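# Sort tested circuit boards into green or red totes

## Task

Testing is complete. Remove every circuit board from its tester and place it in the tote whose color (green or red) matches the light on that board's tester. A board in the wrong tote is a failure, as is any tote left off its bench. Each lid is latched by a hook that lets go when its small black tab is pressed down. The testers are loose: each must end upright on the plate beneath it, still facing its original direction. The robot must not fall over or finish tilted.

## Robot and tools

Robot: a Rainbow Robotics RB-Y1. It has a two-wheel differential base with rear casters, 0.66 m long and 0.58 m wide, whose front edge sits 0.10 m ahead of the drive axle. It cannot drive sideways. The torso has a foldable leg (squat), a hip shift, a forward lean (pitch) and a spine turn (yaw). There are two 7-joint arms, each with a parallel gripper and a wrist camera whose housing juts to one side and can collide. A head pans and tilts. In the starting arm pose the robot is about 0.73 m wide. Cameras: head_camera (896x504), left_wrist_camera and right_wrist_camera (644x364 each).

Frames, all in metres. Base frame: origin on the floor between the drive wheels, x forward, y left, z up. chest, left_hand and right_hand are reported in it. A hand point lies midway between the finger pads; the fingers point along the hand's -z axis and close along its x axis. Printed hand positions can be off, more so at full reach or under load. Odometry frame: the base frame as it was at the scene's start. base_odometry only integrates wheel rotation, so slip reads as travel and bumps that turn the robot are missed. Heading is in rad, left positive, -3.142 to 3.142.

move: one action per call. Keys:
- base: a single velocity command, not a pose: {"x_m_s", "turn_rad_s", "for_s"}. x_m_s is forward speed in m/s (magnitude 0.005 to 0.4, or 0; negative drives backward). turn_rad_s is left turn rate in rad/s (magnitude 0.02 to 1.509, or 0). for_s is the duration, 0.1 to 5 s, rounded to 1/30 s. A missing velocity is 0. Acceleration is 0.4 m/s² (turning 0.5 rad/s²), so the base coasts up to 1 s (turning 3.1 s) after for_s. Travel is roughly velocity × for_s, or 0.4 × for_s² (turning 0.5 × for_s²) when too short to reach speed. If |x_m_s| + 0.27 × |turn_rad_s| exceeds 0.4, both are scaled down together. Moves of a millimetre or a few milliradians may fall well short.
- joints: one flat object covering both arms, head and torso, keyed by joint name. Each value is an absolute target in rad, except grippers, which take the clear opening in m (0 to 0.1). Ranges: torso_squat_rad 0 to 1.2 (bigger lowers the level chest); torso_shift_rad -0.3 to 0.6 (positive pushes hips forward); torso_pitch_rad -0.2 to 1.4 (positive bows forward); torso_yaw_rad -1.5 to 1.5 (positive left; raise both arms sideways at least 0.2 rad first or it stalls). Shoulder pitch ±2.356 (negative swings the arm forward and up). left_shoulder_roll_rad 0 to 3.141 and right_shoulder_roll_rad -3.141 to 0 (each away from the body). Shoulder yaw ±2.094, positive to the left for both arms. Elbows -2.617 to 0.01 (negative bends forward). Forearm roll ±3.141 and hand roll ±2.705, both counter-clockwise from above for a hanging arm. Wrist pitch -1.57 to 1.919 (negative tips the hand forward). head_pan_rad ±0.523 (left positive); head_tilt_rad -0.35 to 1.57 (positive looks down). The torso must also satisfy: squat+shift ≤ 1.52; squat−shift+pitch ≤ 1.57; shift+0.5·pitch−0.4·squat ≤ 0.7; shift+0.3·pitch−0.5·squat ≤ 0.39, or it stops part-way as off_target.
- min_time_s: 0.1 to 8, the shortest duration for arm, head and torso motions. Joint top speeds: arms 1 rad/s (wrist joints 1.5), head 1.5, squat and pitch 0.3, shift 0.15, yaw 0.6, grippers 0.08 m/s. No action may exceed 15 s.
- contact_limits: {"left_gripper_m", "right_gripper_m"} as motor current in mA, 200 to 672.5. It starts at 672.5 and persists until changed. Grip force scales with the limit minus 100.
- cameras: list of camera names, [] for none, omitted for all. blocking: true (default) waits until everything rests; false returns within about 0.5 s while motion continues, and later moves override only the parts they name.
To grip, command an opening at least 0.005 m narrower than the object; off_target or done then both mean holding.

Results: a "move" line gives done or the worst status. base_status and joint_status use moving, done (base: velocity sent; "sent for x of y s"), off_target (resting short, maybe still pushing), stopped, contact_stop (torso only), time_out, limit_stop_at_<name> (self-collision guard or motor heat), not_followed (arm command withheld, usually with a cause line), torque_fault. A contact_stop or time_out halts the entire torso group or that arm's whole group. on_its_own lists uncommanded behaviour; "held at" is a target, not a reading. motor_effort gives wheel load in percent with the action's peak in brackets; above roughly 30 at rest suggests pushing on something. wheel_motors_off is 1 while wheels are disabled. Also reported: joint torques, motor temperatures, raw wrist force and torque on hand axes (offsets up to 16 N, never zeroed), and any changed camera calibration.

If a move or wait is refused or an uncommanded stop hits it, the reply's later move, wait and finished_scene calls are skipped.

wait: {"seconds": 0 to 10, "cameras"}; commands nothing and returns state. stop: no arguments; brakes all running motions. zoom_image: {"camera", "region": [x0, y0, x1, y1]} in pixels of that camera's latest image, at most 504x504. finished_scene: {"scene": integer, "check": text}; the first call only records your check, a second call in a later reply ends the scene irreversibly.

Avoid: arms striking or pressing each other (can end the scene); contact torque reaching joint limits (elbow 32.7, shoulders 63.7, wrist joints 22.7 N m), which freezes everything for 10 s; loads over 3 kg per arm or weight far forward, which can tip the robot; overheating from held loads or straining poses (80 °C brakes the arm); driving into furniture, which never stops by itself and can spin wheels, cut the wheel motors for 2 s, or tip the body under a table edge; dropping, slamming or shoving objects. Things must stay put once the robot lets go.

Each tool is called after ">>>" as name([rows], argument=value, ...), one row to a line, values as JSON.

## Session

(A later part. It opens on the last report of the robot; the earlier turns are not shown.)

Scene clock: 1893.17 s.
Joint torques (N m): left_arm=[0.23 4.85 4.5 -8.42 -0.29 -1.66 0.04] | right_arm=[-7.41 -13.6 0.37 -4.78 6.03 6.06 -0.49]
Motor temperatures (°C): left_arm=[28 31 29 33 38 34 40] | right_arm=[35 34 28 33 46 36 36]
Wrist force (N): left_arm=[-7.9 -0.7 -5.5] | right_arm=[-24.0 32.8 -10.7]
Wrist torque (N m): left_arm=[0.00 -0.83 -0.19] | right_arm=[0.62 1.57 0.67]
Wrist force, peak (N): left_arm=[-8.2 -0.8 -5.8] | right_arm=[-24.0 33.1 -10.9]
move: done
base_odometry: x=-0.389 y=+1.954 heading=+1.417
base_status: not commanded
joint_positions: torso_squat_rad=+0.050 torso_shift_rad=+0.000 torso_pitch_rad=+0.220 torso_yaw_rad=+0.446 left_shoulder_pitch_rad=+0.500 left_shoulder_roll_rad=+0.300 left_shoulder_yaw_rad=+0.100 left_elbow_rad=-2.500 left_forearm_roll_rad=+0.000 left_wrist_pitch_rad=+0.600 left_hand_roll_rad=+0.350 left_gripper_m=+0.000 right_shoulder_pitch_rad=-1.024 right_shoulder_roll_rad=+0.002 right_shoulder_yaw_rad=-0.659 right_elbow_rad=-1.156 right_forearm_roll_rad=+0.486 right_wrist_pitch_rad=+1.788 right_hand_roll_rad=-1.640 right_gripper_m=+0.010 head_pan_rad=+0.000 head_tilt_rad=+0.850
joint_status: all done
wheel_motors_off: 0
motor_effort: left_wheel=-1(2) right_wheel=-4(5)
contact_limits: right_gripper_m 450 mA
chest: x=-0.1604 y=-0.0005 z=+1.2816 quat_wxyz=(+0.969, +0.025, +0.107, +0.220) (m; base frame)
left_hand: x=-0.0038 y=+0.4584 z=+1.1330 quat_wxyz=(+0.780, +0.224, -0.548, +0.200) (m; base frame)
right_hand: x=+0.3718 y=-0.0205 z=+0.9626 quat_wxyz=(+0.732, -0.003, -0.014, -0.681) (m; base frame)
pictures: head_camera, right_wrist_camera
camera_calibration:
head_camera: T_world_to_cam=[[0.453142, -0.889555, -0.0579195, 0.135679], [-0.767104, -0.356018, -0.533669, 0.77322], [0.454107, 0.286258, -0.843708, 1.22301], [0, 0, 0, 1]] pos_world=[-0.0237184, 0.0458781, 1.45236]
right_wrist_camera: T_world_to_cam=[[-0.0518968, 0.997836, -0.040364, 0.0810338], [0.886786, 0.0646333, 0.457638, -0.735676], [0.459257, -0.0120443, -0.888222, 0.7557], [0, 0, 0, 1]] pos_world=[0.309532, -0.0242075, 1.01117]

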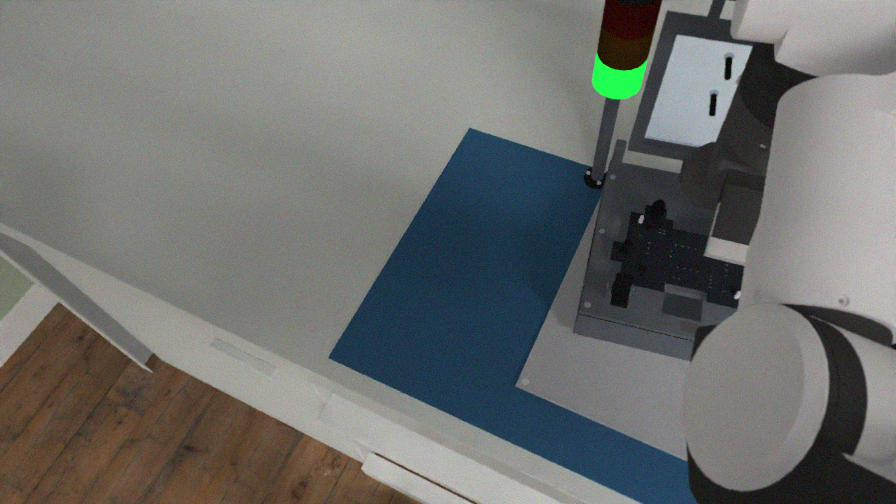

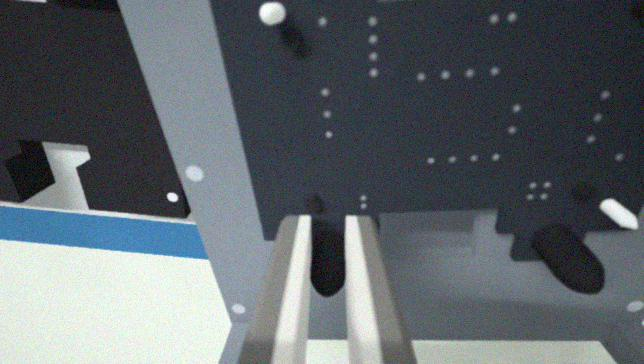

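>>> move(joints={"right_gripper_m":0.05}, cameras=[])

>>> move(joints={"right_elbow_rad":-1.5,"right_wrist_pitch_rad":1.9}, cameras=[])

>>> move(joints={"torso_yaw_rad":0.1,"right_elbow_rad":-1.9}, cameras=[])

>>> move(joints={"right_shoulder_pitch_rad":-0.3,"torso_yaw_rad":0.0,"right_elbow_rad":-2.2}, cameras=["head_camera"])

Scene clock: 1906.90 s.
Joint torques (N m): left_arm=[0.04 4.99 4.46 -8.43 -0.25 -1.6 0.1] | right_arm=[-19.21 -5.49 2.5 -6.35 0.39 0.22 -0.47]
Motor temperatures (°C): left_arm=[28 31 29 33 38 34 40] | right_arm=[35 34 28 33 47 37 36]
Wrist force (N): left_arm=[-7.7 -0.9 -5.6] | right_arm=[2.2 10.3 -13.1]
Wrist torque (N m): left_arm=[0.03 -0.78 -0.18] | right_arm=[-0.01 0.86 0.51]
Wrist force, peak (N): left_arm=[-8.0 -0.5 -5.9] | right_arm=[-23.8 33.5 -11.3]
move: done
base_odometry: x=-0.389 y=+1.954 heading=+1.417
base_status: not commanded
joint_positions: torso_squat_rad=+0.050 torso_shift_rad=+0.000 torso_pitch_rad=+0.220 torso_yaw_rad=+0.445 left_shoulder_pitch_rad=+0.500 left_shoulder_roll_rad=+0.300 left_shoulder_yaw_rad=+0.100 left_elbow_rad=-2.500 left_forearm_roll_rad=+0.000 left_wrist_pitch_rad=+0.600 left_hand_roll_rad=+0.350 left_gripper_m=+0.000 right_shoulder_pitch_rad=-1.021 right_shoulder_roll_rad=+0.000 right_shoulder_yaw_rad=-0.660 right_elbow_rad=-1.155 right_forearm_roll_rad=+0.487 right_wrist_pitch_rad=+1.790 right_hand_roll_rad=-1.640 right_gripper_m=+0.050 head_pan_rad=+0.000 head_tilt_rad=+0.850
joint_status: all done
wheel_motors_off: 0
motor_effort: left_wheel=-1(2) right_wheel=-1(3)
contact_limits: right_gripper_m 450 mA
chest: x=-0.1605 y=-0.0007 z=+1.2816 quat_wxyz=(+0.969, +0.025, +0.107, +0.219) (m; base frame)
left_hand: x=-0.0037 y=+0.4581 z=+1.1331 quat_wxyz=(+0.780, +0.224, -0.549, +0.200) (m; base frame)
right_hand: x=+0.3711 y=-0.0231 z=+0.9615 quat_wxyz=(+0.731, -0.005, -0.014, -0.682) (m; base frame)
pictures: none
No camera images: "cameras" was empty.

Scene clock: 1907.87 s.
Joint torques (N m): left_arm=[0.08 5.02 4.25 -8.48 -0.29 -1.58 0.09] | right_arm=[-19.23 -4.83 3.51 -6.62 0 -0.45 -0.39]
Motor temperatures (°C): left_arm=[28 31 29 33 38 34 40] | right_arm=[35 34 28 33 47 37 36]
Wrist force (N): left_arm=[-7.7 -1.0 -5.7] | right_arm=[2.2 9.3 -12.9]
Wrist torque (N m): left_arm=[0.03 -0.79 -0.18] | right_arm=[0.03 0.85 0.52]
Wrist force, peak (N): left_arm=[-8.0 -0.8 -5.9] | right_arm=[1.9 10.1 -13.8]
move: done
base_odometry: x=-0.389 y=+1.954 heading=+1.417
base_status: not commanded
joint_positions: torso_squat_rad=+0.050 torso_shift_rad=+0.000 torso_pitch_rad=+0.220 torso_yaw_rad=+0.445 left_shoulder_pitch_rad=+0.500 left_shoulder_roll_rad=+0.300 left_shoulder_yaw_rad=+0.100 left_elbow_rad=-2.500 left_forearm_roll_rad=+0.000 left_wrist_pitch_rad=+0.600 left_hand_roll_rad=+0.350 left_gripper_m=+0.000 right_shoulder_pitch_rad=-1.020 right_shoulder_roll_rad=+0.000 right_shoulder_yaw_rad=-0.660 right_elbow_rad=-1.500 right_forearm_roll_rad=+0.487 right_wrist_pitch_rad=+1.900 right_hand_roll_rad=-1.640 right_gripper_m=+0.050 head_pan_rad=+0.000 head_tilt_rad=+0.850
joint_status: all done
wheel_motors_off: 0
motor_effort: left_wheel=-1(2) right_wheel=-1(2)
contact_limits: right_gripper_m 450 mA
chest: x=-0.1605 y=-0.0007 z=+1.2816 quat_wxyz=(+0.969, +0.025, +0.107, +0.219) (m; base frame)
left_hand: x=-0.0037 y=+0.4581 z=+1.1331 quat_wxyz=(+0.780, +0.224, -0.549, +0.200) (m; base frame)
right_hand: x=+0.3984 y=-0.0526 z=+1.0424 quat_wxyz=(+0.673, +0.085, -0.059, -0.732) (m; base frame)
pictures: none
No camera images: "cameras" was empty.

Scene clock: 1909.23 s.
Joint torques (N m): left_arm=[0.27 4.47 3.78 -8.8 -0.21 -1.65 0.01] | right_arm=[-17.09 -5.71 3.66 -5.28 -0.21 -1.2 -0.3]
Motor temperatures (°C): left_arm=[28 31 29 33 38 34 40] | right_arm=[35 34 28 33 46 37 36]
Wrist force (N): left_arm=[-7.6 -0.2 -5.8] | right_arm=[2.7 7.7 -12.3]
Wrist torque (N m): left_arm=[-0.01 -0.76 -0.17] | right_arm=[0.09 0.87 0.53]
Wrist force, peak (N): left_arm=[-7.8 -0.7 -6.2] | right_arm=[1.9 9.4 -13.4]
move: done
base_odometry: x=-0.389 y=+1.954 heading=+1.417
base_status: not commanded
joint_positions: torso_squat_rad=+0.050 torso_shift_rad=+0.000 torso_pitch_rad=+0.220 torso_yaw_rad=+0.100 left_shoulder_pitch_rad=+0.500 left_shoulder_roll_rad=+0.300 left_shoulder_yaw_rad=+0.100 left_elbow_rad=-2.500 left_forearm_roll_rad=+0.000 left_wrist_pitch_rad=+0.600 left_hand_roll_rad=+0.350 left_gripper_m=+0.000 right_shoulder_pitch_rad=-1.020 right_shoulder_roll_rad=+0.000 right_shoulder_yaw_rad=-0.660 right_elbow_rad=-1.900 right_forearm_roll_rad=+0.487 right_wrist_pitch_rad=+1.900 right_hand_roll_rad=-1.640 right_gripper_m=+0.050 head_pan_rad=+0.000 head_tilt_rad=+0.850
joint_status: all done
wheel_motors_off: 0
motor_effort: left_wheel=-2(3) right_wheel=+2(4)
contact_limits: right_gripper_m 450 mA
chest: x=-0.1605 y=-0.0008 z=+1.2816 quat_wxyz=(+0.993, +0.006, +0.110, +0.050) (m; base frame)
left_hand: x=+0.1371 y=+0.3683 z=+1.1016 quat_wxyz=(+0.811, +0.099, -0.570, +0.086) (m; base frame)
right_hand: x=+0.3546 y=-0.2939 z=+1.1599 quat_wxyz=(+0.455, +0.186, -0.214, -0.844) (m; base frame)
pictures: none
No camera images: "cameras" was empty.

Scene clock: 1910.57 s.
Joint torques (N m): left_arm=[0.55 4.11 3.57 -8.68 -0.18 -1.71 0.05] | right_arm=[-8.49 -6.12 0.35 -7.55 0.45 -0.8 -0.36]
Motor temperatures (°C): left_arm=[28 31 29 33 38 34 40] | right_arm=[35 34 28 33 46 37 36]
Wrist force (N): left_arm=[-7.4 -0.1 -5.9] | right_arm=[0.6 8.4 -12.4]
Wrist torque (N m): left_arm=[-0.02 -0.74 -0.19] | right_arm=[0.06 0.77 0.51]
Wrist force, peak (N): left_arm=[-8.0 -0.6 -6.0] | right_arm=[2.0 8.2 -12.9]
move: done
base_odometry: x=-0.389 y=+1.954 heading=+1.416
base_status: not commanded
joint_positions: torso_squat_rad=+0.050 torso_shift_rad=+0.000 torso_pitch_rad=+0.220 torso_yaw_rad=+0.000 left_shoulder_pitch_rad=+0.500 left_shoulder_roll_rad=+0.300 left_shoulder_yaw_rad=+0.100 left_elbow_rad=-2.500 left_forearm_roll_rad=+0.000 left_wrist_pitch_rad=+0.600 left_hand_roll_rad=+0.350 left_gripper_m=+0.000 right_shoulder_pitch_rad=-0.300 right_shoulder_roll_rad=+0.000 right_shoulder_yaw_rad=-0.660 right_elbow_rad=-2.200 right_forearm_roll_rad=+0.487 right_wrist_pitch_rad=+1.900 right_hand_roll_rad=-1.640 right_gripper_m=+0.050 head_pan_rad=+0.000 head_tilt_rad=+0.850
joint_status: all done
wheel_motors_off: 0
motor_effort: left_wheel=-2(4) right_wheel=+2(4)
contact_limits: right_gripper_m 450 mA
chest: x=-0.1605 y=-0.0008 z=+1.2816 quat_wxyz=(+0.994, +0.000, +0.110, +0.000) (m; base frame)
left_hand: x=+0.1714 y=+0.3335 z=+1.0939 quat_wxyz=(+0.815, +0.063, -0.574, +0.053) (m; base frame)
right_hand: x=+0.0864 y=-0.4662 z=+1.0190 quat_wxyz=(+0.330, -0.078, -0.238, -0.910) (m; base frame)
pictures: head_camera
camera_calibration:
head_camera: T_world_to_cam=[[0.035502, -0.998755, 0.0350374, -0.0507999], [-0.856692, -0.0484679, -0.513546, 0.733086], [0.514605, -0.0117843, -0.857346, 1.25012], [0, 0, 0, 1]] pos_world=[-0.0134838, -0.000473778, 1.45004]

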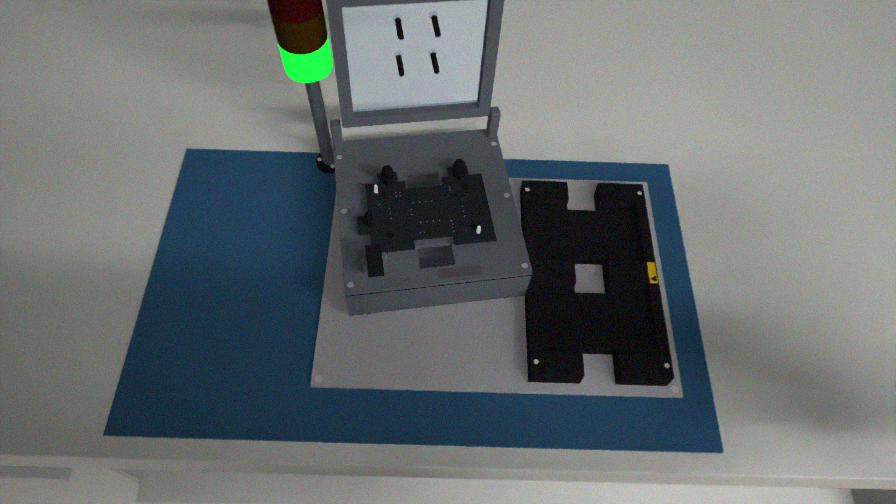

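>>> move(joints={"torso_yaw_rad":0.1,"right_shoulder_pitch_rad":-1.02,"right_elbow_rad":-1.9}, cameras=[])

>>> move(joints={"torso_yaw_rad":0.445,"right_elbow_rad":-1.5}, cameras=[])

>>> move(joints={"right_elbow_rad":-1.155,"right_wrist_pitch_rad":1.79}, cameras=["right_wrist_camera"])

>>> move(joints={"right_gripper_m":0.006}, cameras=["right_wrist_camera"])

Scene clock: 1926.93 s.
Joint torques (N m): left_arm=[0.25 4.31 3.96 -8.67 -0.16 -1.72 -0.04] | right_arm=[-16.15 -6.14 3.62 -5.38 -0.21 -1.09 -0.34]
Motor temperatures (°C): left_arm=[28 31 29 33 38 34 40] | right_arm=[35 34 28 33 46 36 36]
Wrist force (N): left_arm=[-7.7 -0.3 -5.7] | right_arm=[2.9 7.2 -12.1]
Wrist torque (N m): left_arm=[-0.01 -0.78 -0.17] | right_arm=[0.15 0.89 0.53]
Wrist force, peak (N): left_arm=[-7.8 -0.6 -6.4] | right_arm=[1.4 8.2 -13.6]
move: done
base_odometry: x=-0.389 y=+1.954 heading=+1.416
base_status: not commanded
joint_positions: torso_squat_rad=+0.050 torso_shift_rad=+0.000 torso_pitch_rad=+0.220 torso_yaw_rad=+0.100 left_shoulder_pitch_rad=+0.500 left_shoulder_roll_rad=+0.300 left_shoulder_yaw_rad=+0.100 left_elbow_rad=-2.500 left_forearm_roll_rad=+0.000 left_wrist_pitch_rad=+0.600 left_hand_roll_rad=+0.350 left_gripper_m=+0.000 right_shoulder_pitch_rad=-1.021 right_shoulder_roll_rad=+0.000 right_shoulder_yaw_rad=-0.660 right_elbow_rad=-1.900 right_forearm_roll_rad=+0.487 right_wrist_pitch_rad=+1.900 right_hand_roll_rad=-1.640 right_gripper_m=+0.050 head_pan_rad=+0.000 head_tilt_rad=+0.850
joint_status: all done
wheel_motors_off: 0
motor_effort: left_wheel=-4(5) right_wheel=+3(5)
contact_limits: right_gripper_m 450 mA
chest: x=-0.1605 y=-0.0008 z=+1.2816 quat_wxyz=(+0.993, +0.006, +0.110, +0.050) (m; base frame)
left_hand: x=+0.1370 y=+0.3683 z=+1.1016 quat_wxyz=(+0.811, +0.099, -0.570, +0.086) (m; base frame)
right_hand: x=+0.3546 y=-0.2938 z=+1.1600 quat_wxyz=(+0.456, +0.186, -0.214, -0.844) (m; base frame)
pictures: none
No camera images: "cameras" was empty.

Scene clock: 1928.30 s.
Joint torques (N m): left_arm=[0.09 4.86 4.67 -8.57 -0.2 -1.71 0.05] | right_arm=[-19.56 -4.59 4.22 -7.1 -0.1 -0.44 -0.37]
Motor temperatures (°C): left_arm=[28 31 29 33 38 34 40] | right_arm=[35 34 28 33 46 36 36]
Wrist force (N): left_arm=[-7.9 -0.9 -5.6] | right_arm=[2.5 9.3 -13.1]
Wrist torque (N m): left_arm=[0.03 -0.81 -0.20] | right_arm=[0.04 0.86 0.54]
Wrist force, peak (N): left_arm=[-7.8 -0.6 -6.3] | right_arm=[2.0 9.5 -13.6]
move: done
base_odometry: x=-0.389 y=+1.954 heading=+1.416
base_status: not commanded
joint_positions: torso_squat_rad=+0.050 torso_shift_rad=+0.000 torso_pitch_rad=+0.220 torso_yaw_rad=+0.445 left_shoulder_pitch_rad=+0.500 left_shoulder_roll_rad=+0.300 left_shoulder_yaw_rad=+0.100 left_elbow_rad=-2.500 left_forearm_roll_rad=+0.000 left_wrist_pitch_rad=+0.600 left_hand_roll_rad=+0.350 left_gripper_m=+0.000 right_shoulder_pitch_rad=-1.020 right_shoulder_roll_rad=+0.000 right_shoulder_yaw_rad=-0.660 right_elbow_rad=-1.500 right_forearm_roll_rad=+0.487 right_wrist_pitch_rad=+1.900 right_hand_roll_rad=-1.640 right_gripper_m=+0.050 head_pan_rad=+0.000 head_tilt_rad=+0.850
joint_status: all done
wheel_motors_off: 0
motor_effort: left_wheel=-3(5) right_wheel=+3(5)
contact_limits: right_gripper_m 450 mA
chest: x=-0.1605 y=-0.0008 z=+1.2816 quat_wxyz=(+0.969, +0.025, +0.107, +0.219) (m; base frame)
left_hand: x=-0.0037 y=+0.4581 z=+1.1331 quat_wxyz=(+0.780, +0.224, -0.549, +0.200) (m; base frame)
right_hand: x=+0.3984 y=-0.0526 z=+1.0423 quat_wxyz=(+0.673, +0.085, -0.059, -0.732) (m; base frame)
pictures: none
No camera images: "cameras" was empty.

Scene clock: 1929.27 s.
Joint torques (N m): left_arm=[0.2 5.05 4.39 -8.33 -0.25 -1.62 0.09] | right_arm=[-20.25 -3.77 3.49 -7.08 0.11 -0.12 -0.39]
Motor temperatures (°C): left_arm=[28 31 29 33 38 34 40] | right_arm=[35 34 28 33 46 36 36]
Wrist force (N): left_arm=[-7.6 -0.7 -5.5] | right_arm=[1.9 10.7 -12.9]
Wrist torque (N m): left_arm=[0.01 -0.78 -0.19] | right_arm=[-0.07 0.81 0.51]
Wrist force, peak (N): left_arm=[-7.9 -0.6 -6.1] | right_arm=[1.9 10.9 -13.4]
move: done
base_odometry: x=-0.389 y=+1.954 heading=+1.416
base_status: not commanded
joint_positions: torso_squat_rad=+0.050 torso_shift_rad=+0.000 torso_pitch_rad=+0.220 torso_yaw_rad=+0.445 left_shoulder_pitch_rad=+0.500 left_shoulder_roll_rad=+0.300 left_shoulder_yaw_rad=+0.100 left_elbow_rad=-2.500 left_forearm_roll_rad=+0.000 left_wrist_pitch_rad=+0.600 left_hand_roll_rad=+0.350 left_gripper_m=+0.000 right_shoulder_pitch_rad=-1.020 right_shoulder_roll_rad=+0.000 right_shoulder_yaw_rad=-0.660 right_elbow_rad=-1.155 right_forearm_roll_rad=+0.487 right_wrist_pitch_rad=+1.790 right_hand_roll_rad=-1.640 right_gripper_m=+0.050 head_pan_rad=+0.000 head_tilt_rad=+0.850
joint_status: all done
wheel_motors_off: 0
motor_effort: left_wheel=-4(5) right_wheel=+4(5)
contact_limits: right_gripper_m 450 mA
chest: x=-0.1605 y=-0.0008 z=+1.2816 quat_wxyz=(+0.969, +0.025, +0.107, +0.219) (m; base frame)
left_hand: x=-0.0037 y=+0.4581 z=+1.1331 quat_wxyz=(+0.780, +0.224, -0.549, +0.200) (m; base frame)
right_hand: x=+0.3711 y=-0.0235 z=+0.9613 quat_wxyz=(+0.731, -0.005, -0.014, -0.682) (m; base frame)
pictures: right_wrist_camera
camera_calibration:
right_wrist_camera: T_world_to_cam=[[-0.0481757, 0.997863, -0.0441385, 0.0862572], [0.888712, 0.062993, 0.454118, -0.731616], [0.455928, -0.017349, -0.889848, 0.757494], [0, 0, 0, 1]] pos_world=[0.308989, -0.0268444, 1.0101]

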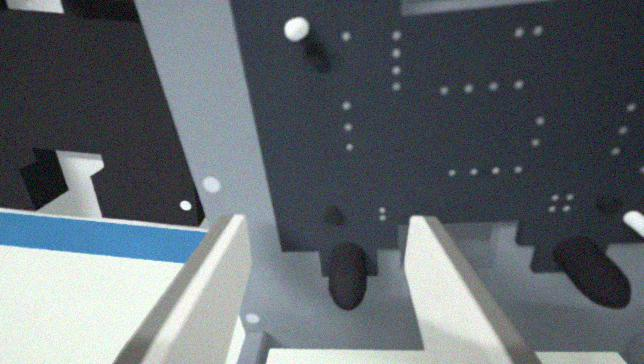

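Scene clock: 1930.50 s.
Joint torques (N m): left_arm=[0.13 5.11 4.49 -8.41 -0.17 -1.6 0.02] | right_arm=[-17.96 -9.08 3.18 -7.49 3.19 1.23 -0.38]
Motor temperatures (°C): left_arm=[28 31 29 33 38 34 40] | right_arm=[35 34 28 33 46 36 36]
Wrist force (N): left_arm=[-7.7 -1.0 -5.4] | right_arm=[-9.4 14.7 -15.3]
Wrist torque (N m): left_arm=[0.06 -0.79 -0.18] | right_arm=[0.05 1.23 0.58]
Wrist force, peak (N): left_arm=[-8.0 -0.5 -5.6] | right_arm=[-16.4 16.2 -16.5]
move: done
base_odometry: x=-0.389 y=+1.954 heading=+1.417
base_status: not commanded
joint_positions: torso_squat_rad=+0.050 torso_shift_rad=+0.000 torso_pitch_rad=+0.220 torso_yaw_rad=+0.445 left_shoulder_pitch_rad=+0.500 left_shoulder_roll_rad=+0.300 left_shoulder_yaw_rad=+0.100 left_elbow_rad=-2.500 left_forearm_roll_rad=+0.000 left_wrist_pitch_rad=+0.600 left_hand_roll_rad=+0.350 left_gripper_m=+0.000 right_shoulder_pitch_rad=-1.021 right_shoulder_roll_rad=+0.001 right_shoulder_yaw_rad=-0.660 right_elbow_rad=-1.155 right_forearm_roll_rad=+0.486 right_wrist_pitch_rad=+1.790 right_hand_roll_rad=-1.640 right_gripper_m=+0.010 head_pan_rad=+0.000 head_tilt_rad=+0.850
joint_status: all done
wheel_motors_off: 0
motor_effort: left_wheel=-2(4) right_wheel=+3(6)
contact_limits: right_gripper_m 450 mA
chest: x=-0.1605 y=-0.0006 z=+1.2816 quat_wxyz=(+0.969, +0.025, +0.107, +0.219) (m; base frame)
left_hand: x=-0.0037 y=+0.4582 z=+1.1331 quat_wxyz=(+0.780, +0.224, -0.549, +0.200) (m; base frame)
right_hand: x=+0.3709 y=-0.0223 z=+0.9613 quat_wxyz=(+0.731, -0.005, -0.013, -0.682) (m; base frame)
pictures: right_wrist_camera
camera_calibration:
right_wrist_camera: T_world_to_cam=[[-0.0497603, 0.997855, -0.0425363, 0.0840766], [0.888618, 0.0636747, 0.454206, -0.731603], [0.45594, -0.0151971, -0.889881, 0.757735], [0, 0, 0, 1]] pos_world=[0.308818, -0.0257962, 1.01017]

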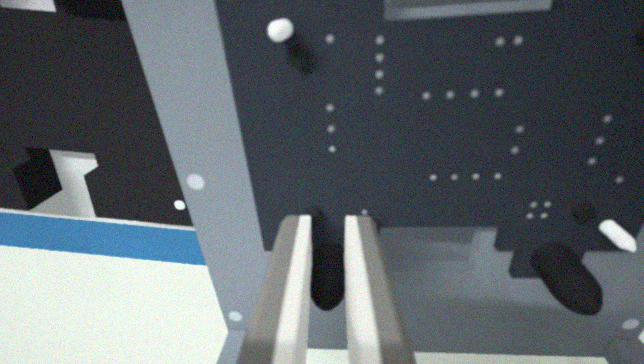

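>>> move(base={"x_m_s":-0.05,"for_s":0.9}, joints={"right_hand_roll_rad":-1.74})

>>> move(joints={"right_gripper_m":0.05}, cameras=[])

>>> move(joints={"right_elbow_rad":-1.5,"right_wrist_pitch_rad":1.9}, cameras=[])

>>> move(joints={"torso_yaw_rad":0.1,"right_elbow_rad":-1.9}, cameras=[])

>>> move(joints={"torso_yaw_rad":0,"right_shoulder_pitch_rad":-0.3,"right_elbow_rad":-2.2,"head_pan_rad":0,"head_tilt_rad":0.85}, cameras=["head_camera"])

Scene clock: 1963.03 s.
Joint torques (N m): left_arm=[0.01 5.01 4.54 -8.52 -0.21 -1.64 0.01] | right_arm=[-19.71 -5.25 3.06 -7.15 0.38 0.02 0.06]
Motor temperatures (°C): left_arm=[28 31 29 33 38 34 40] | right_arm=[35 34 28 33 46 36 36]
Wrist force (N): left_arm=[-7.6 -0.6 -5.7] | right_arm=[2.0 10.6 -13.3]
Wrist torque (N m): left_arm=[0.00 -0.79 -0.18] | right_arm=[-0.05 0.84 0.50]
Wrist force, peak (N): left_arm=[-8.1 -0.4 -5.8] | right_arm=[-12.1 21.1 -10.6]
move: done
base_odometry: x=-0.396 y=+1.910 heading=+1.417
base_status: done (sent for 0.9 of 0.9 s)
joint_positions: torso_squat_rad=+0.050 torso_shift_rad=+0.000 torso_pitch_rad=+0.220 torso_yaw_rad=+0.445 left_shoulder_pitch_rad=+0.500 left_shoulder_roll_rad=+0.300 left_shoulder_yaw_rad=+0.100 left_elbow_rad=-2.500 left_forearm_roll_rad=+0.000 left_wrist_pitch_rad=+0.600 left_hand_roll_rad=+0.350 left_gripper_m=+0.000 right_shoulder_pitch_rad=-1.021 right_shoulder_roll_rad=+0.000 right_shoulder_yaw_rad=-0.660 right_elbow_rad=-1.155 right_forearm_roll_rad=+0.487 right_wrist_pitch_rad=+1.790 right_hand_roll_rad=-1.740 right_gripper_m=+0.006 head_pan_rad=+0.000 head_tilt_rad=+0.850
joint_status: all done
wheel_motors_off: 0
motor_effort: left_wheel=+4(23) right_wheel=-3(22)
contact_limits: right_gripper_m 450 mA
chest: x=-0.1606 y=-0.0008 z=+1.2816 quat_wxyz=(+0.969, +0.025, +0.107, +0.219) (m; base frame)
left_hand: x=-0.0037 y=+0.4581 z=+1.1332 quat_wxyz=(+0.780, +0.224, -0.549, +0.200) (m; base frame)
right_hand: x=+0.3710 y=-0.0233 z=+0.9614 quat_wxyz=(+0.696, -0.004, -0.014, -0.718) (m; base frame)
pictures: head_camera, left_wrist_camera, right_wrist_camera
camera_calibration:
head_camera: T_world_to_cam=[[0.45262, -0.889814, -0.0580247, 0.135546], [-0.767237, -0.355457, -0.533851, 0.773224], [0.454403, 0.28615, -0.843585, 1.22305], [0, 0, 0, 1]] pos_world=[-0.0238635, 0.0454809, 1.4524]
left_wrist_camera: T_world_to_cam=[[0.319194, 0.0856764, 0.943809, -1.10889], [0.117584, -0.99179, 0.0502654, 0.432053], [0.940366, 0.0949322, -0.326648, 0.399151], [0, 0, 0, 1]] pos_world=[-0.0721994, 0.485619, 1.15524]
right_wrist_camera: T_world_to_cam=[[0.0514309, 0.997772, -0.0424885, 0.0474318], [0.889264, -0.0263928, 0.456633, -0.736335], [0.454494, -0.0612685, -0.88864, 0.75596], [0, 0, 0, 1]] pos_world=[0.308777, -0.0204436, 1.01003]

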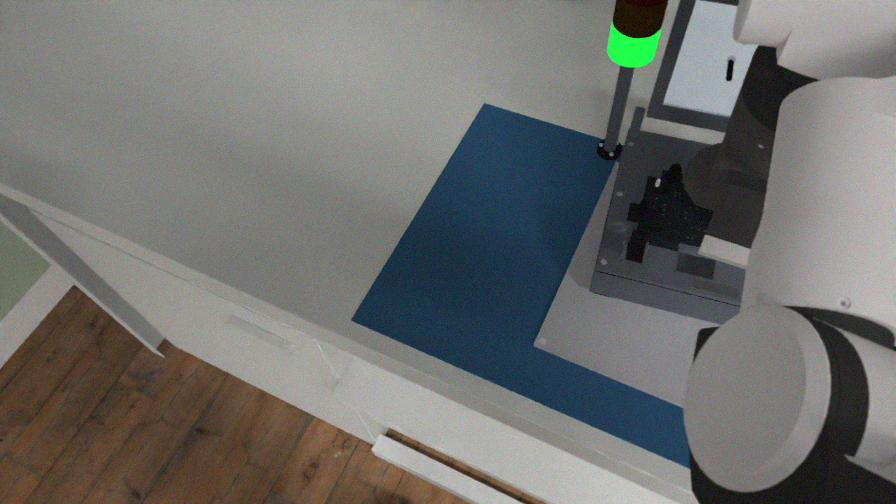

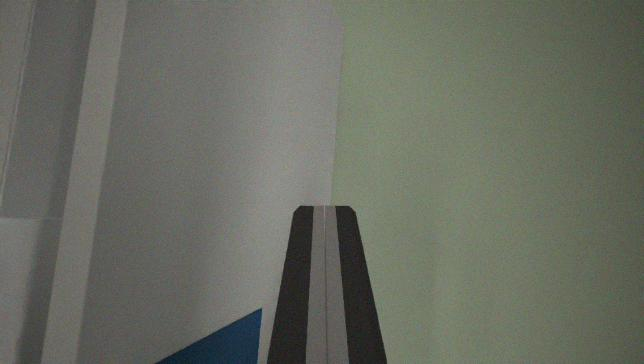

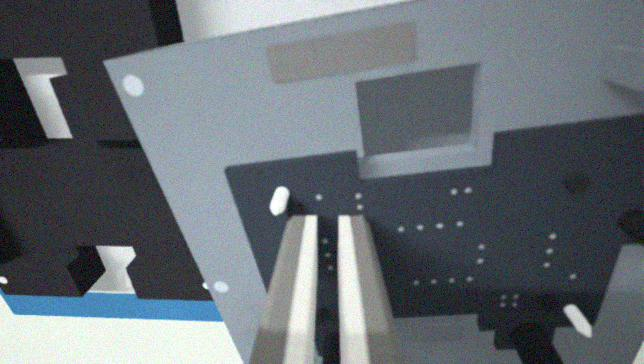

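Scene clock: 1964.03 s.
Joint torques (N m): left_arm=[0.06 4.94 4.56 -8.49 -0.23 -1.71 0.05] | right_arm=[-19.78 -5.34 3.25 -7.15 0.31 0.08 0.17]
Motor temperatures (°C): left_arm=[28 31 29 33 38 34 40] | right_arm=[35 34 28 33 46 36 36]
Wrist force (N): left_arm=[-7.5 -0.8 -5.6] | right_arm=[2.4 10.7 -13.1]
Wrist torque (N m): left_arm=[0.01 -0.77 -0.19] | right_arm=[-0.07 0.88 0.51]
Wrist force, peak (N): left_arm=[-8.0 -0.7 -5.8] | right_arm=[2.2 10.5 -13.4]
move: done
base_odometry: x=-0.396 y=+1.910 heading=+1.417
base_status: not commanded
joint_positions: torso_squat_rad=+0.050 torso_shift_rad=+0.000 torso_pitch_rad=+0.220 torso_yaw_rad=+0.445 left_shoulder_pitch_rad=+0.500 left_shoulder_roll_rad=+0.300 left_shoulder_yaw_rad=+0.100 left_elbow_rad=-2.500 left_forearm_roll_rad=+0.000 left_wrist_pitch_rad=+0.600 left_hand_roll_rad=+0.350 left_gripper_m=+0.000 right_shoulder_pitch_rad=-1.021 right_shoulder_roll_rad=+0.000 right_shoulder_yaw_rad=-0.660 right_elbow_rad=-1.155 right_forearm_roll_rad=+0.487 right_wrist_pitch_rad=+1.790 right_hand_roll_rad=-1.740 right_gripper_m=+0.050 head_pan_rad=+0.000 head_tilt_rad=+0.850
joint_status: all done
wheel_motors_off: 0
motor_effort: left_wheel=+5(6) right_wheel=-2(5)
contact_limits: right_gripper_m 450 mA
chest: x=-0.1606 y=-0.0008 z=+1.2816 quat_wxyz=(+0.969, +0.025, +0.107, +0.219) (m; base frame)
left_hand: x=-0.0037 y=+0.4581 z=+1.1332 quat_wxyz=(+0.780, +0.224, -0.549, +0.200) (m; base frame)
right_hand: x=+0.3710 y=-0.0233 z=+0.9614 quat_wxyz=(+0.696, -0.004, -0.014, -0.718) (m; base frame)
pictures: none
No camera images: "cameras" was empty.

Scene clock: 1965.00 s.
Joint torques (N m): left_arm=[0.16 4.99 4.42 -8.33 -0.18 -1.62 0.13] | right_arm=[-19.27 -4.62 3.71 -6.58 0.04 -0.46 0.21]
Motor temperatures (°C): left_arm=[28 31 29 33 38 34 40] | right_arm=[35 34 28 33 46 36 36]
Wrist force (N): left_arm=[-7.9 -0.7 -5.7] | right_arm=[2.9 9.5 -12.7]
Wrist torque (N m): left_arm=[0.02 -0.81 -0.19] | right_arm=[0.00 0.90 0.52]
Wrist force, peak (N): left_arm=[-8.0 -0.8 -5.7] | right_arm=[2.0 10.4 -13.6]
move: done
base_odometry: x=-0.396 y=+1.910 heading=+1.417
base_status: not commanded
joint_positions: torso_squat_rad=+0.050 torso_shift_rad=+0.000 torso_pitch_rad=+0.220 torso_yaw_rad=+0.445 left_shoulder_pitch_rad=+0.500 left_shoulder_roll_rad=+0.300 left_shoulder_yaw_rad=+0.100 left_elbow_rad=-2.500 left_forearm_roll_rad=+0.000 left_wrist_pitch_rad=+0.600 left_hand_roll_rad=+0.350 left_gripper_m=+0.000 right_shoulder_pitch_rad=-1.020 right_shoulder_roll_rad=+0.000 right_shoulder_yaw_rad=-0.660 right_elbow_rad=-1.500 right_forearm_roll_rad=+0.487 right_wrist_pitch_rad=+1.900 right_hand_roll_rad=-1.740 right_gripper_m=+0.050 head_pan_rad=+0.000 head_tilt_rad=+0.850
joint_status: all done
wheel_motors_off: 0
motor_effort: left_wheel=+4(5) right_wheel=-3(5)
contact_limits: right_gripper_m 450 mA
chest: x=-0.1606 y=-0.0008 z=+1.2816 quat_wxyz=(+0.969, +0.025, +0.107, +0.219) (m; base frame)
left_hand: x=-0.0037 y=+0.4581 z=+1.1332 quat_wxyz=(+0.780, +0.224, -0.549, +0.200) (m; base frame)
right_hand: x=+0.3984 y=-0.0526 z=+1.0424 quat_wxyz=(+0.636, +0.088, -0.054, -0.765) (m; base frame)
pictures: none
No camera images: "cameras" was empty.

Scene clock: 1966.37 s.
Joint torques (N m): left_arm=[0.3 4.4 3.82 -8.68 -0.18 -1.7 0.01] | right_arm=[-16.96 -5.83 3.8 -5.34 -0.36 -1.17 0.15]
Motor temperatures (°C): left_arm=[28 31 29 33 38 34 40] | right_arm=[35 34 28 33 46 36 36]
Wrist force (N): left_arm=[-7.6 -0.3 -5.6] | right_arm=[3.5 7.5 -11.9]
Wrist torque (N m): left_arm=[0.01 -0.76 -0.18] | right_arm=[0.13 0.93 0.53]
Wrist force, peak (N): left_arm=[-7.9 -0.2 -6.0] | right_arm=[2.3 8.9 -13.5]
move: done
base_odometry: x=-0.396 y=+1.910 heading=+1.417
base_status: not commanded
joint_positions: torso_squat_rad=+0.050 torso_shift_rad=+0.000 torso_pitch_rad=+0.220 torso_yaw_rad=+0.100 left_shoulder_pitch_rad=+0.500 left_shoulder_roll_rad=+0.300 left_shoulder_yaw_rad=+0.100 left_elbow_rad=-2.500 left_forearm_roll_rad=+0.000 left_wrist_pitch_rad=+0.600 left_hand_roll_rad=+0.350 left_gripper_m=+0.000 right_shoulder_pitch_rad=-1.020 right_shoulder_roll_rad=+0.000 right_shoulder_yaw_rad=-0.660 right_elbow_rad=-1.900 right_forearm_roll_rad=+0.487 right_wrist_pitch_rad=+1.900 right_hand_roll_rad=-1.740 right_gripper_m=+0.050 head_pan_rad=+0.000 head_tilt_rad=+0.850
joint_status: all done
wheel_motors_off: 0
motor_effort: left_wheel=+5(7) right_wheel=-6(6)
contact_limits: right_gripper_m 450 mA
chest: x=-0.1605 y=-0.0008 z=+1.2816 quat_wxyz=(+0.993, +0.006, +0.110, +0.050) (m; base frame)
left_hand: x=+0.1371 y=+0.3683 z=+1.1016 quat_wxyz=(+0.811, +0.099, -0.570, +0.086) (m; base frame)
right_hand: x=+0.3546 y=-0.2940 z=+1.1599 quat_wxyz=(+0.413, +0.196, -0.205, -0.866) (m; base frame)
pictures: none
No camera images: "cameras" was empty.

Scene clock: 1967.70 s.
Joint torques (N m): left_arm=[0.48 4.11 3.57 -8.8 -0.18 -1.72 0.01] | right_arm=[-8.56 -6.58 0.19 -7.52 0.39 -0.7 0.19]
Motor temperatures (°C): left_arm=[28 31 29 33 38 34 40] | right_arm=[35 34 28 33 45 36 36]
Wrist force (N): left_arm=[-7.4 -0.2 -5.8] | right_arm=[0.3 8.3 -12.4]
Wrist torque (N m): left_arm=[-0.02 -0.74 -0.20] | right_arm=[0.07 0.72 0.49]
Wrist force, peak (N): left_arm=[-7.9 -0.5 -6.2] | right_arm=[1.8 7.8 -13.0]
move: done
base_odometry: x=-0.396 y=+1.910 heading=+1.417
base_status: not commanded
joint_positions: torso_squat_rad=+0.050 torso_shift_rad=+0.000 torso_pitch_rad=+0.220 torso_yaw_rad=+0.000 left_shoulder_pitch_rad=+0.500 left_shoulder_roll_rad=+0.300 left_shoulder_yaw_rad=+0.100 left_elbow_rad=-2.500 left_forearm_roll_rad=+0.000 left_wrist_pitch_rad=+0.600 left_hand_roll_rad=+0.350 left_gripper_m=+0.000 right_shoulder_pitch_rad=-0.300 right_shoulder_roll_rad=+0.000 right_shoulder_yaw_rad=-0.660 right_elbow_rad=-2.200 right_forearm_roll_rad=+0.487 right_wrist_pitch_rad=+1.900 right_hand_roll_rad=-1.740 right_gripper_m=+0.050 head_pan_rad=+0.000 head_tilt_rad=+0.850
joint_status: all done
wheel_motors_off: 0
motor_effort: left_wheel=+4(6) right_wheel=-5(7)
contact_limits: right_gripper_m 450 mA
chest: x=-0.1605 y=-0.0008 z=+1.2816 quat_wxyz=(+0.994, +0.000, +0.110, +0.000) (m; base frame)
left_hand: x=+0.1714 y=+0.3335 z=+1.0939 quat_wxyz=(+0.815, +0.063, -0.574, +0.053) (m; base frame)
right_hand: x=+0.0864 y=-0.4662 z=+1.0190 quat_wxyz=(+0.284, -0.066, -0.241, -0.925) (m; base frame)
pictures: head_camera
camera_calibration:
head_camera: T_world_to_cam=[[0.0355029, -0.998755, 0.0350371, -0.0507995], [-0.856692, -0.0484686, -0.513546, 0.733085], [0.514605, -0.0117837, -0.857346, 1.25012], [0, 0, 0, 1]] pos_world=[-0.0134846, -0.000473783, 1.45004]

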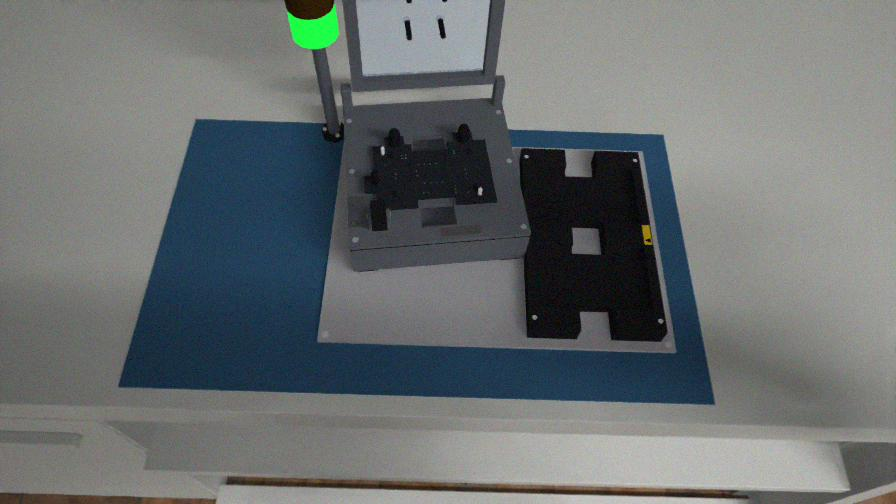

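>>> move(joints={"torso_yaw_rad":0.1,"right_shoulder_pitch_rad":-1.02,"right_elbow_rad":-1.9}, cameras=[])

>>> move(base={"x_m_s":0.05,"for_s":0.8}, joints={"torso_yaw_rad":0.445,"right_elbow_rad":-1.5,"right_hand_roll_rad":-1.64}, cameras=["right_wrist_camera"])

>>> move(joints={"right_elbow_rad":-1.22,"right_wrist_pitch_rad":1.82}, cameras=["right_wrist_camera"])

Scene clock: 1982.87 s.
Joint torques (N m): left_arm=[0.34 4.27 3.74 -8.73 -0.13 -1.75 0.06] | right_arm=[-16.02 -6.01 3.65 -5.34 -0.13 -1.08 0.18]
Motor temperatures (°C): left_arm=[28 31 29 33 38 34 40] | right_arm=[35 34 28 33 45 36 36]
Wrist force (N): left_arm=[-7.7 -0.5 -5.8] | right_arm=[3.5 7.5 -11.9]
Wrist torque (N m): left_arm=[0.03 -0.79 -0.18] | right_arm=[0.14 0.91 0.52]
Wrist force, peak (N): left_arm=[-7.7 -0.7 -6.3] | right_arm=[1.5 8.2 -13.3]
move: done
base_odometry: x=-0.396 y=+1.910 heading=+1.417
base_status: not commanded
joint_positions: torso_squat_rad=+0.050 torso_shift_rad=+0.000 torso_pitch_rad=+0.220 torso_yaw_rad=+0.100 left_shoulder_pitch_rad=+0.500 left_shoulder_roll_rad=+0.300 left_shoulder_yaw_rad=+0.100 left_elbow_rad=-2.500 left_forearm_roll_rad=+0.000 left_wrist_pitch_rad=+0.600 left_hand_roll_rad=+0.350 left_gripper_m=+0.000 right_shoulder_pitch_rad=-1.021 right_shoulder_roll_rad=+0.000 right_shoulder_yaw_rad=-0.660 right_elbow_rad=-1.900 right_forearm_roll_rad=+0.487 right_wrist_pitch_rad=+1.900 right_hand_roll_rad=-1.740 right_gripper_m=+0.050 head_pan_rad=+0.000 head_tilt_rad=+0.850
joint_status: all done
wheel_motors_off: 0
motor_effort: left_wheel=+4(6) right_wheel=-5(6)
contact_limits: right_gripper_m 450 mA
chest: x=-0.1605 y=-0.0008 z=+1.2816 quat_wxyz=(+0.993, +0.006, +0.110, +0.050) (m; base frame)
left_hand: x=+0.1370 y=+0.3683 z=+1.1016 quat_wxyz=(+0.811, +0.099, -0.570, +0.086) (m; base frame)
right_hand: x=+0.3546 y=-0.2938 z=+1.1600 quat_wxyz=(+0.413, +0.196, -0.205, -0.866) (m; base frame)
pictures: none
No camera images: "cameras" was empty.

Scene clock: 1984.37 s.
Joint torques (N m): left_arm=[-0.18 4.75 4.36 -8.41 -0.23 -1.62 0.09] | right_arm=[-19.34 -4.56 4.41 -6.91 0.03 -0.38 0.08]
Motor temperatures (°C): left_arm=[28 31 29 33 38 34 40] | right_arm=[35 34 28 33 45 36 36]
Wrist force (N): left_arm=[-7.6 -0.7 -5.5] | right_arm=[2.5 9.4 -13.0]
Wrist torque (N m): left_arm=[0.03 -0.78 -0.19] | right_arm=[0.03 0.87 0.51]
Wrist force, peak (N): left_arm=[-7.7 -0.8 -6.7] | right_arm=[2.0 9.4 -13.5]
move: done
base_odometry: x=-0.390 y=+1.949 heading=+1.417
base_status: done (sent for 0.8 of 0.8 s)
joint_positions: torso_squat_rad=+0.050 torso_shift_rad=+0.000 torso_pitch_rad=+0.220 torso_yaw_rad=+0.445 left_shoulder_pitch_rad=+0.500 left_shoulder_roll_rad=+0.300 left_shoulder_yaw_rad=+0.100 left_elbow_rad=-2.500 left_forearm_roll_rad=+0.000 left_wrist_pitch_rad=+0.600 left_hand_roll_rad=+0.350 left_gripper_m=+0.000 right_shoulder_pitch_rad=-1.020 right_shoulder_roll_rad=+0.000 right_shoulder_yaw_rad=-0.660 right_elbow_rad=-1.500 right_forearm_roll_rad=+0.487 right_wrist_pitch_rad=+1.900 right_hand_roll_rad=-1.640 right_gripper_m=+0.050 head_pan_rad=+0.000 head_tilt_rad=+0.850
joint_status: all done
wheel_motors_off: 0
motor_effort: left_wheel=-1(24) right_wheel=+0(19)
contact_limits: right_gripper_m 450 mA
chest: x=-0.1606 y=-0.0008 z=+1.2816 quat_wxyz=(+0.969, +0.025, +0.107, +0.219) (m; base frame)
left_hand: x=-0.0037 y=+0.4581 z=+1.1331 quat_wxyz=(+0.780, +0.224, -0.549, +0.200) (m; base frame)
right_hand: x=+0.3984 y=-0.0526 z=+1.0423 quat_wxyz=(+0.673, +0.085, -0.059, -0.732) (m; base frame)
pictures: right_wrist_camera
camera_calibration:
right_wrist_camera: T_world_to_cam=[[0.102215, 0.994207, 0.0332372, -0.0205677], [0.783173, -0.10103, 0.613541, -0.923621], [0.613345, -0.0366826, -0.788963, 0.647742], [0, 0, 0, 1]] pos_world=[0.328168, -0.0491037, 1.07841]

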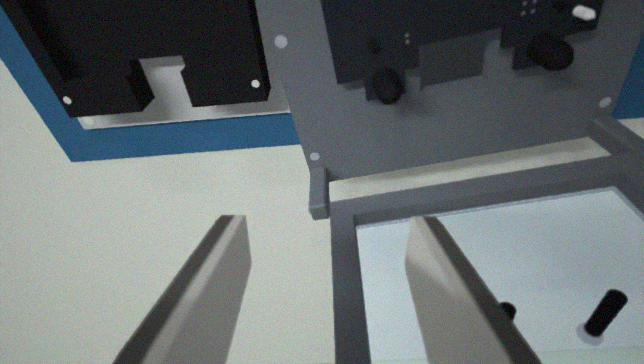

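Scene clock: 1985.27 s.
Joint torques (N m): left_arm=[0.11 5.07 4.43 -8.5 -0.2 -1.68 -0.02] | right_arm=[-20.5 -4.05 3.98 -6.96 0.11 -0.22 0.11]
Motor temperatures (°C): left_arm=[28 31 29 33 38 34 40] | right_arm=[35 34 28 33 45 36 36]
Wrist force (N): left_arm=[-7.8 -0.7 -5.5] | right_arm=[2.1 10.5 -13.2]
Wrist torque (N m): left_arm=[0.00 -0.81 -0.20] | right_arm=[-0.06 0.83 0.52]
Wrist force, peak (N): left_arm=[-8.0 -0.7 -5.8] | right_arm=[2.0 10.2 -14.0]
move: done
base_odometry: x=-0.390 y=+1.949 heading=+1.417
base_status: not commanded
joint_positions: torso_squat_rad=+0.050 torso_shift_rad=+0.000 torso_pitch_rad=+0.220 torso_yaw_rad=+0.445 left_shoulder_pitch_rad=+0.500 left_shoulder_roll_rad=+0.300 left_shoulder_yaw_rad=+0.100 left_elbow_rad=-2.500 left_forearm_roll_rad=+0.000 left_wrist_pitch_rad=+0.600 left_hand_roll_rad=+0.350 left_gripper_m=+0.000 right_shoulder_pitch_rad=-1.020 right_shoulder_roll_rad=+0.000 right_shoulder_yaw_rad=-0.660 right_elbow_rad=-1.220 right_forearm_roll_rad=+0.487 right_wrist_pitch_rad=+1.820 right_hand_roll_rad=-1.640 right_gripper_m=+0.050 head_pan_rad=+0.000 head_tilt_rad=+0.850
joint_status: all done
wheel_motors_off: 0
motor_effort: left_wheel=-3(3) right_wheel=+1(3)
contact_limits: right_gripper_m 450 mA
chest: x=-0.1606 y=-0.0008 z=+1.2816 quat_wxyz=(+0.969, +0.025, +0.107, +0.219) (m; base frame)
left_hand: x=-0.0037 y=+0.4581 z=+1.1331 quat_wxyz=(+0.780, +0.224, -0.549, +0.200) (m; base frame)
right_hand: x=+0.3763 y=-0.0287 z=+0.9763 quat_wxyz=(+0.721, +0.008, -0.020, -0.693) (m; base frame)
pictures: right_wrist_camera
camera_calibration:
right_wrist_camera: T_world_to_cam=[[-0.0183082, 0.999258, -0.0338821, 0.0711455], [0.877488, 0.0323021, 0.478509, -0.763205], [0.479249, -0.0209705, -0.877428, 0.74742], [0, 0, 0, 1]] pos_world=[0.312805, -0.0307658, 1.02342]

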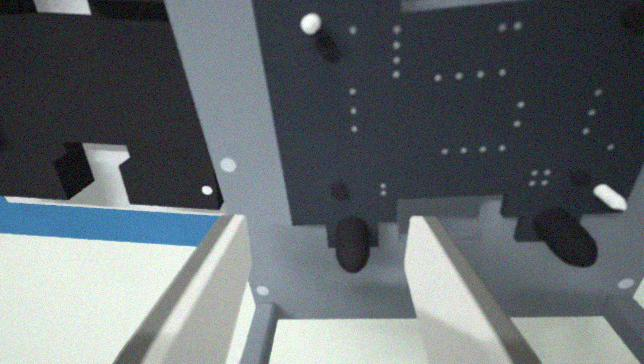

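>>> move(joints={"right_elbow_rad":-1.155,"right_wrist_pitch_rad":1.79,"torso_yaw_rad":0.458}, cameras=["right_wrist_camera"])

>>> move(contact_limits={"right_gripper_m":550}, joints={"right_gripper_m":0.002}, cameras=["right_wrist_camera"])

>>> move(base={"x_m_s":-0.05,"for_s":1.0}, joints={"right_hand_roll_rad":-1.73}, min_time_s=1.2, cameras=["right_wrist_camera","head_camera"])

Scene clock: 1995.20 s.
Joint torques (N m): left_arm=[0 5.2 4.52 -8.46 -0.2 -1.68 0.06] | right_arm=[-20.5 -3.59 3.74 -6.91 0.02 -0.21 0.08]
Motor temperatures (°C): left_arm=[28 31 29 33 38 34 40] | right_arm=[35 33 28 33 45 36 36]
Wrist force (N): left_arm=[-7.6 -0.9 -5.7] | right_arm=[2.2 10.6 -13.0]
Wrist torque (N m): left_arm=[0.03 -0.78 -0.19] | right_arm=[-0.05 0.86 0.51]
Wrist force, peak (N): left_arm=[-7.9 -0.6 -5.9] | right_arm=[2.5 10.3 -13.7]
move: done
base_odometry: x=-0.390 y=+1.949 heading=+1.417
base_status: not commanded
joint_positions: torso_squat_rad=+0.050 torso_shift_rad=+0.000 torso_pitch_rad=+0.220 torso_yaw_rad=+0.458 left_shoulder_pitch_rad=+0.500 left_shoulder_roll_rad=+0.300 left_shoulder_yaw_rad=+0.100 left_elbow_rad=-2.500 left_forearm_roll_rad=+0.000 left_wrist_pitch_rad=+0.600 left_hand_roll_rad=+0.350 left_gripper_m=+0.000 right_shoulder_pitch_rad=-1.020 right_shoulder_roll_rad=+0.000 right_shoulder_yaw_rad=-0.660 right_elbow_rad=-1.155 right_forearm_roll_rad=+0.487 right_wrist_pitch_rad=+1.790 right_hand_roll_rad=-1.640 right_gripper_m=+0.050 head_pan_rad=+0.000 head_tilt_rad=+0.850
joint_status: all done
wheel_motors_off: 0
motor_effort: left_wheel=-1(3) right_wheel=+2(4)
contact_limits: right_gripper_m 450 mA
chest: x=-0.1605 y=-0.0008 z=+1.2816 quat_wxyz=(+0.968, +0.025, +0.107, +0.226) (m; base frame)
left_hand: x=-0.0095 y=+0.4604 z=+1.1344 quat_wxyz=(+0.779, +0.228, -0.547, +0.204) (m; base frame)
right_hand: x=+0.3713 y=-0.0159 z=+0.9613 quat_wxyz=(+0.735, -0.004, -0.013, -0.678) (m; base frame)
pictures: right_wrist_camera
camera_calibration:
right_wrist_camera: T_world_to_cam=[[-0.0606943, 0.997303, -0.0412693, 0.0805345], [0.88783, 0.0728342, 0.454372, -0.73207], [0.456152, -0.00906234, -0.889856, 0.757551], [0, 0, 0, 1]] pos_world=[0.309283, -0.0201324, 1.01007]

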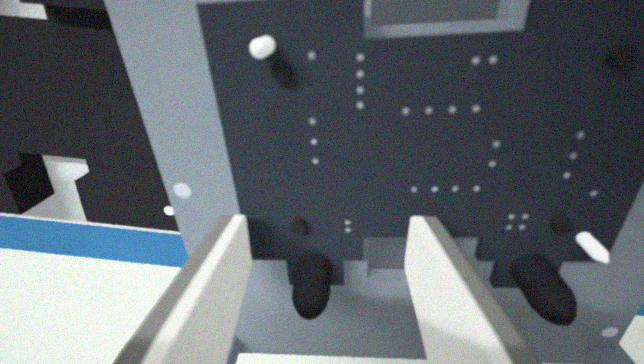

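Scene clock: 1996.43 s.
Joint torques (N m): left_arm=[-0.07 5 4.45 -8.34 -0.2 -1.69 -0.04] | right_arm=[-21.7 -2.39 3.87 -7.01 -0.1 -0.43 -0.05]
Motor temperatures (°C): left_arm=[28 31 29 33 38 34 40] | right_arm=[35 33 28 33 45 36 36]
Wrist force (N): left_arm=[-7.8 -0.6 -5.7] | right_arm=[2.0 10.2 -13.1]
Wrist torque (N m): left_arm=[-0.01 -0.80 -0.20] | right_arm=[0.00 0.85 0.51]
Wrist force, peak (N): left_arm=[-8.2 -0.8 -5.6] | right_arm=[17.6 2.6 -7.3]
move: done
base_odometry: x=-0.390 y=+1.949 heading=+1.417
base_status: not commanded
joint_positions: torso_squat_rad=+0.050 torso_shift_rad=+0.000 torso_pitch_rad=+0.220 torso_yaw_rad=+0.458 left_shoulder_pitch_rad=+0.500 left_shoulder_roll_rad=+0.300 left_shoulder_yaw_rad=+0.100 left_elbow_rad=-2.500 left_forearm_roll_rad=+0.000 left_wrist_pitch_rad=+0.600 left_hand_roll_rad=+0.350 left_gripper_m=+0.000 right_shoulder_pitch_rad=-1.020 right_shoulder_roll_rad=+0.000 right_shoulder_yaw_rad=-0.660 right_elbow_rad=-1.155 right_forearm_roll_rad=+0.487 right_wrist_pitch_rad=+1.790 right_hand_roll_rad=-1.640 right_gripper_m=+0.002 head_pan_rad=+0.000 head_tilt_rad=+0.850
joint_status: all done
wheel_motors_off: 0
motor_effort: left_wheel=-3(4) right_wheel=+3(4)
contact_limits: right_gripper_m 550 mA
chest: x=-0.1606 y=-0.0008 z=+1.2816 quat_wxyz=(+0.968, +0.025, +0.107, +0.226) (m; base frame)
left_hand: x=-0.0095 y=+0.4604 z=+1.1345 quat_wxyz=(+0.779, +0.228, -0.548, +0.204) (m; base frame)
right_hand: x=+0.3713 y=-0.0163 z=+0.9612 quat_wxyz=(+0.735, -0.004, -0.013, -0.678) (m; base frame)
pictures: right_wrist_camera
camera_calibration:
right_wrist_camera: T_world_to_cam=[[-0.0602254, 0.997316, -0.0416285, 0.0810505], [0.887933, 0.072579, 0.454211, -0.731867], [0.456013, -0.00960823, -0.889921, 0.757595], [0, 0, 0, 1]] pos_world=[0.309257, -0.0204356, 1.01]

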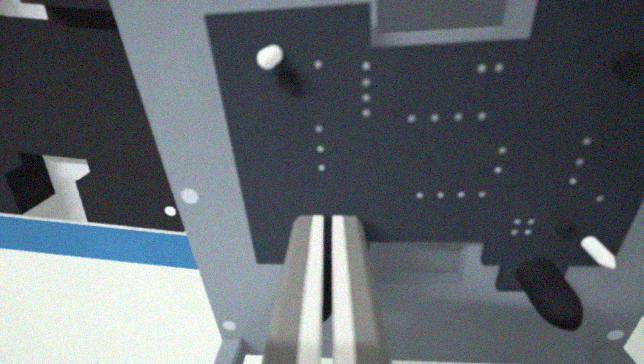

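Scene clock: 1998.13 s.
Joint torques (N m): left_arm=[-0.13 5.1 4.58 -8.47 -0.17 -1.65 0.08] | right_arm=[-21.16 -2.42 3.93 -7.03 -0.14 -0.15 -0.3]
Motor temperatures (°C): left_arm=[28 31 29 33 38 34 40] | right_arm=[35 33 28 33 45 36 36]
Wrist force (N): left_arm=[-7.7 -0.6 -5.8] | right_arm=[2.2 10.7 -13.4]
Wrist torque (N m): left_arm=[0.00 -0.78 -0.19] | right_arm=[-0.05 0.85 0.51]
Wrist force, peak (N): left_arm=[-8.1 -0.9 -5.7] | right_arm=[2.5 10.7 -13.4]
move: done
base_odometry: x=-0.397 y=+1.900 heading=+1.418
base_status: done (sent for 1 of 1 s)
joint_positions: torso_squat_rad=+0.050 torso_shift_rad=+0.000 torso_pitch_rad=+0.220 torso_yaw_rad=+0.458 left_shoulder_pitch_rad=+0.500 left_shoulder_roll_rad=+0.300 left_shoulder_yaw_rad=+0.100 left_elbow_rad=-2.500 left_forearm_roll_rad=+0.000 left_wrist_pitch_rad=+0.600 left_hand_roll_rad=+0.350 left_gripper_m=+0.000 right_shoulder_pitch_rad=-1.020 right_shoulder_roll_rad=+0.000 right_shoulder_yaw_rad=-0.660 right_elbow_rad=-1.155 right_forearm_roll_rad=+0.487 right_wrist_pitch_rad=+1.790 right_hand_roll_rad=-1.730 right_gripper_m=+0.002 head_pan_rad=+0.000 head_tilt_rad=+0.850
joint_status: all done
wheel_motors_off: 0
motor_effort: left_wheel=+6(24) right_wheel=-5(19)
contact_limits: right_gripper_m 550 mA
chest: x=-0.1605 y=-0.0008 z=+1.2816 quat_wxyz=(+0.968, +0.025, +0.107, +0.226) (m; base frame)
left_hand: x=-0.0095 y=+0.4604 z=+1.1345 quat_wxyz=(+0.779, +0.228, -0.547, +0.204) (m; base frame)
right_hand: x=+0.3713 y=-0.0162 z=+0.9612 quat_wxyz=(+0.704, -0.004, -0.013, -0.710) (m; base frame)
pictures: head_camera, right_wrist_camera
camera_calibration:
head_camera: T_world_to_cam=[[0.463799, -0.883868, -0.0605609, 0.140575], [-0.762713, -0.363576, -0.534866, 0.775246], [0.450733, 0.294261, -0.842764, 1.22142], [0, 0, 0, 1]] pos_world=[-0.0244414, 0.0466957, 1.45253]
right_wrist_camera: T_world_to_cam=[[0.0295138, 0.998749, -0.0403651, 0.0464517], [0.88984, -0.00785758, 0.456206, -0.735849], [0.455318, -0.0493829, -0.888958, 0.756266], [0, 0, 0, 1]] pos_world=[0.309076, -0.014829, 1.00986]

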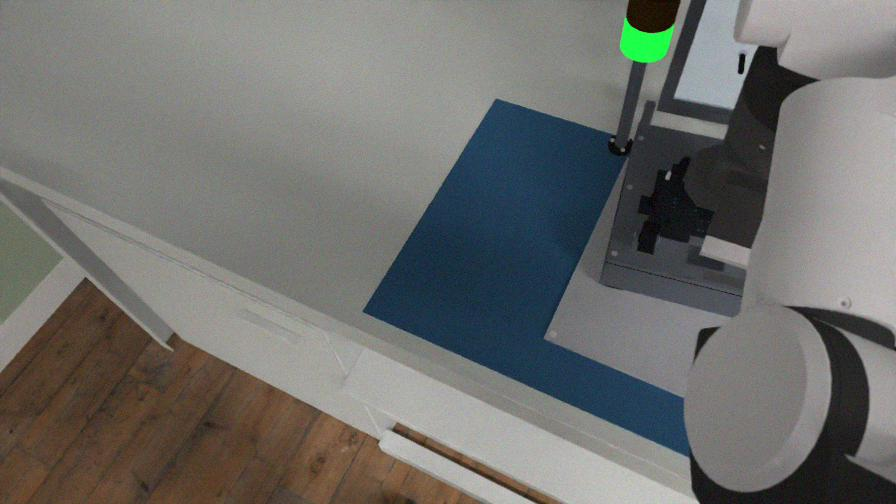

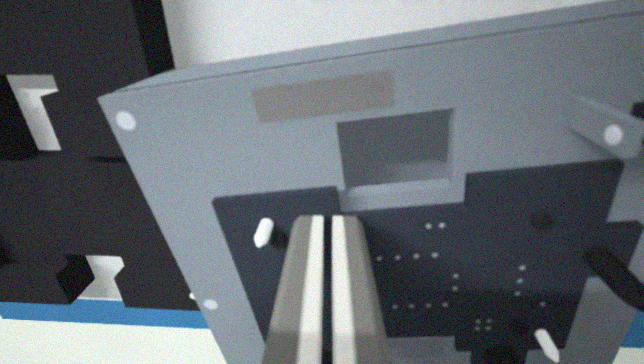

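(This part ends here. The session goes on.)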